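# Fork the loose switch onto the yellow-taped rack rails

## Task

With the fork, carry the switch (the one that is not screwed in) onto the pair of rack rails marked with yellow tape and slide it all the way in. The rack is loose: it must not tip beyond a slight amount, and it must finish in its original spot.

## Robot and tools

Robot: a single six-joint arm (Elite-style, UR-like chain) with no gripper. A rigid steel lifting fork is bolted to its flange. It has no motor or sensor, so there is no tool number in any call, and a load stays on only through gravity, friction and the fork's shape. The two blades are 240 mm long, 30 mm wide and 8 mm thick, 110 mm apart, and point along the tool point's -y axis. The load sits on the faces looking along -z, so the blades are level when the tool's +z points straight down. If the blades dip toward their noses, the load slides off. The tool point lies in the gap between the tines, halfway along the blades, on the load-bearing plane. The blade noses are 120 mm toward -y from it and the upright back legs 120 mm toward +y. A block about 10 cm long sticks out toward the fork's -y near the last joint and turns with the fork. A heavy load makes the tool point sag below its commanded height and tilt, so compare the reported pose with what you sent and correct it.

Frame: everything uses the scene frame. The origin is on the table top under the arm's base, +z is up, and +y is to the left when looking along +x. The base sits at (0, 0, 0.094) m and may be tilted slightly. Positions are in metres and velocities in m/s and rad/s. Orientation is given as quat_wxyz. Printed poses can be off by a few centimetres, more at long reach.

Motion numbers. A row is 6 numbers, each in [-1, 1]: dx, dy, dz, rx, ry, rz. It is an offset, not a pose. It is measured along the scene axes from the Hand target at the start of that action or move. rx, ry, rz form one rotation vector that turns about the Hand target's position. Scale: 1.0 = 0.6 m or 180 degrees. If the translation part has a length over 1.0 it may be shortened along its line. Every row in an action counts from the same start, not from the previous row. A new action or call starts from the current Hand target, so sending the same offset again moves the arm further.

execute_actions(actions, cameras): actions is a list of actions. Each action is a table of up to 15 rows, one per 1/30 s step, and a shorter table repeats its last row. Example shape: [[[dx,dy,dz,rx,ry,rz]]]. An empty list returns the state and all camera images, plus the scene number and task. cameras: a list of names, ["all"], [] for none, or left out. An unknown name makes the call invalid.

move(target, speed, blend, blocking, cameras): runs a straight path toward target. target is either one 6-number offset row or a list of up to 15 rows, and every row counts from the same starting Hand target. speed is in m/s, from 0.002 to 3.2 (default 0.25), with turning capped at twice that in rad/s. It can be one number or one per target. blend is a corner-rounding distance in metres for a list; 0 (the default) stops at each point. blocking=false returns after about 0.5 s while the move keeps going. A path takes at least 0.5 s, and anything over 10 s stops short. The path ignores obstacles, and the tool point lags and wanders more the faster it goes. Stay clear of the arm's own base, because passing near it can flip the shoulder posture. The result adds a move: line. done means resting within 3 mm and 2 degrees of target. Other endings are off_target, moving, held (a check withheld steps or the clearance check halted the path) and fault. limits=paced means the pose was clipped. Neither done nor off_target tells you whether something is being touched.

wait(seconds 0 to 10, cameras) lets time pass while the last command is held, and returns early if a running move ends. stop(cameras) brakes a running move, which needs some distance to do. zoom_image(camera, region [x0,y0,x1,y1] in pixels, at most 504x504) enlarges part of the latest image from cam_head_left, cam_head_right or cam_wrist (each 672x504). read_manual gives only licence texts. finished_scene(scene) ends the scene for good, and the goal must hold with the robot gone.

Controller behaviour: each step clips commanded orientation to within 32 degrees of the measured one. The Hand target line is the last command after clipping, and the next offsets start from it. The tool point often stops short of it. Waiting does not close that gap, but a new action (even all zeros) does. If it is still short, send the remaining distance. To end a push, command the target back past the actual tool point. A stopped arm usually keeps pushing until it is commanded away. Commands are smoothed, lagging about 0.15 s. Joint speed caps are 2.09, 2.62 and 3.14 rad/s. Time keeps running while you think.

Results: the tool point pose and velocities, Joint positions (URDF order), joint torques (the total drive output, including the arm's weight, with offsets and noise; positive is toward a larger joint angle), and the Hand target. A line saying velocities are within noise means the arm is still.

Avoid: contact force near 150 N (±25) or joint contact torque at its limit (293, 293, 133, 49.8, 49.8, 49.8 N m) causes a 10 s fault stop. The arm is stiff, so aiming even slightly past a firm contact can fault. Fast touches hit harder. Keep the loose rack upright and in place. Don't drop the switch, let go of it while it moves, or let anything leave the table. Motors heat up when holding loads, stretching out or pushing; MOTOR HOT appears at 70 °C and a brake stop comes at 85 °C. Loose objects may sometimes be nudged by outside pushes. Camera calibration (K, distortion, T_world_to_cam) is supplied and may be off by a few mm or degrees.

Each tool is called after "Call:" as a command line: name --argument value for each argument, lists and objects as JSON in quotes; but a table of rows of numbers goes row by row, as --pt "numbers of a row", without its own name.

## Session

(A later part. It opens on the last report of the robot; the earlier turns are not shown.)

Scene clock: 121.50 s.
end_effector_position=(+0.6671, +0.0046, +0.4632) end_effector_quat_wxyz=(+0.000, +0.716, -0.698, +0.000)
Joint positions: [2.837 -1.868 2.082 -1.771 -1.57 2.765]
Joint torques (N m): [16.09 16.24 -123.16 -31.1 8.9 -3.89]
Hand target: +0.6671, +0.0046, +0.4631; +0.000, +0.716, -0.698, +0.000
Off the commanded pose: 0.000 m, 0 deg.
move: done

Call:
move --target '[-0.1,-0.0025,0,0,0,0]' --speed 0.12 --cameras '["all"]'

Call:
zoom_image --camera "cam_head_right" --region '[270, 60, 490, 280]'

Call:
zoom_image --camera "cam_head_right" --region '[370, 150, 430, 210]'

Call:
zoom_image --camera "cam_head_left" --region '[270, 60, 490, 280]'

Call:
zoom_image --camera "cam_head_left" --region '[370, 150, 430, 210]'

Scene clock: 127.37 s.
end_effector_position=(+0.6073, +0.0031, +0.4631) end_effector_quat_wxyz=(+0.000, +0.716, -0.698, +0.000)
Joint positions: [2.787 -1.988 2.155 -1.723 -1.57 2.715]
Joint torques (N m): [-22.68 -34.41 -77.16 -5.35 1.47 -2.11]
Hand target: +0.6071, +0.0031, +0.4631; +0.000, +0.716, -0.698, +0.000
Off the commanded pose: 0.000 m, 0 deg.
move: done
camera_calibration:
cam_wrist: T_world_to_cam=[[0.012791, -0.999584, -0.0258411, 0.0168698], [-0.93789, -0.020954, 0.346298, 0.280577], [-0.346696, 0.0198067, -0.937769, 0.739201], [0, 0, 0, 1]] pos_world=[0.519212, 0.00810087, 0.596472]

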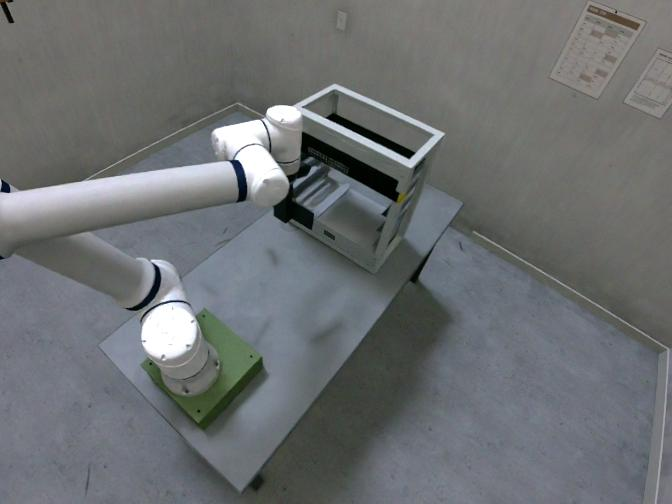

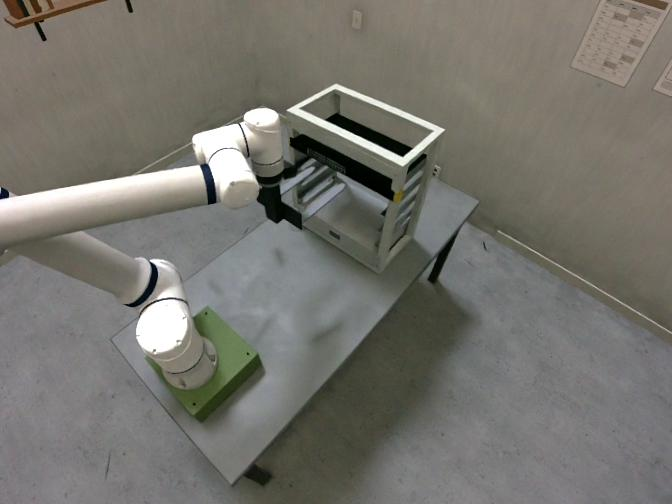

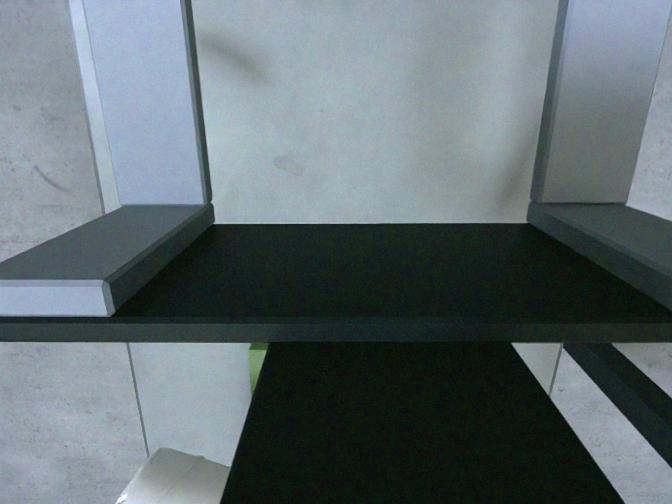

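Scaled by 2.291.

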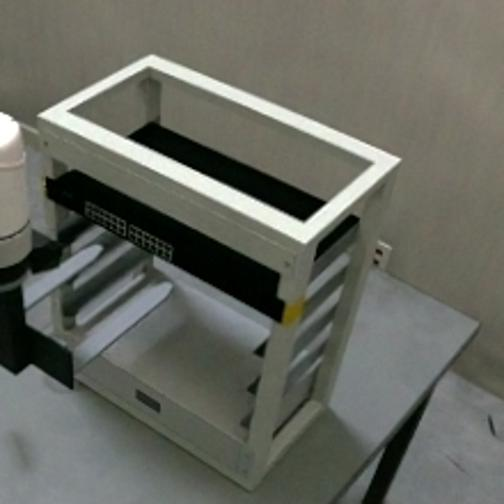

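Scaled by 8.400.

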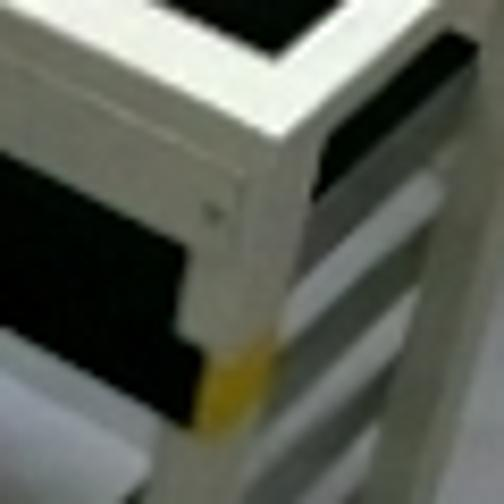

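Scaled by 2.291.

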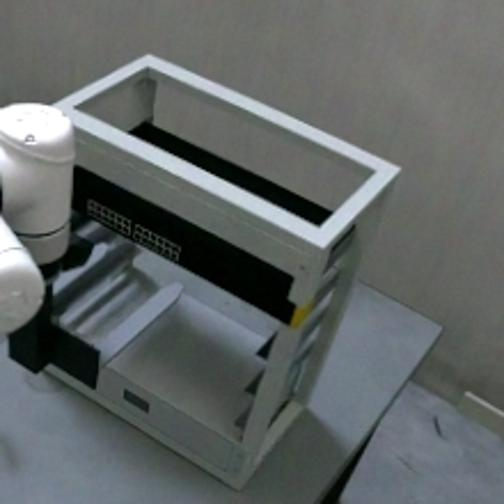

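Scaled by 8.400.

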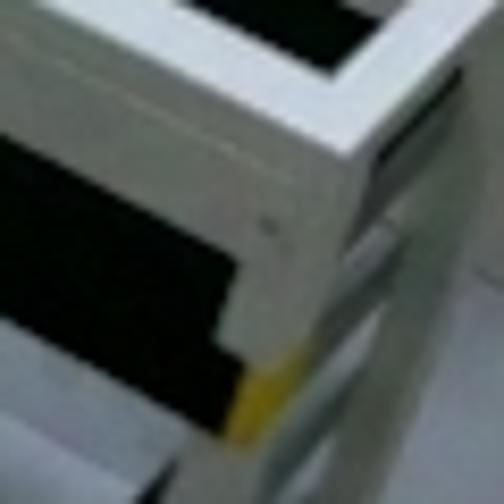

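Call:
finished_scene --scene 2

The scene is finished: the task was done.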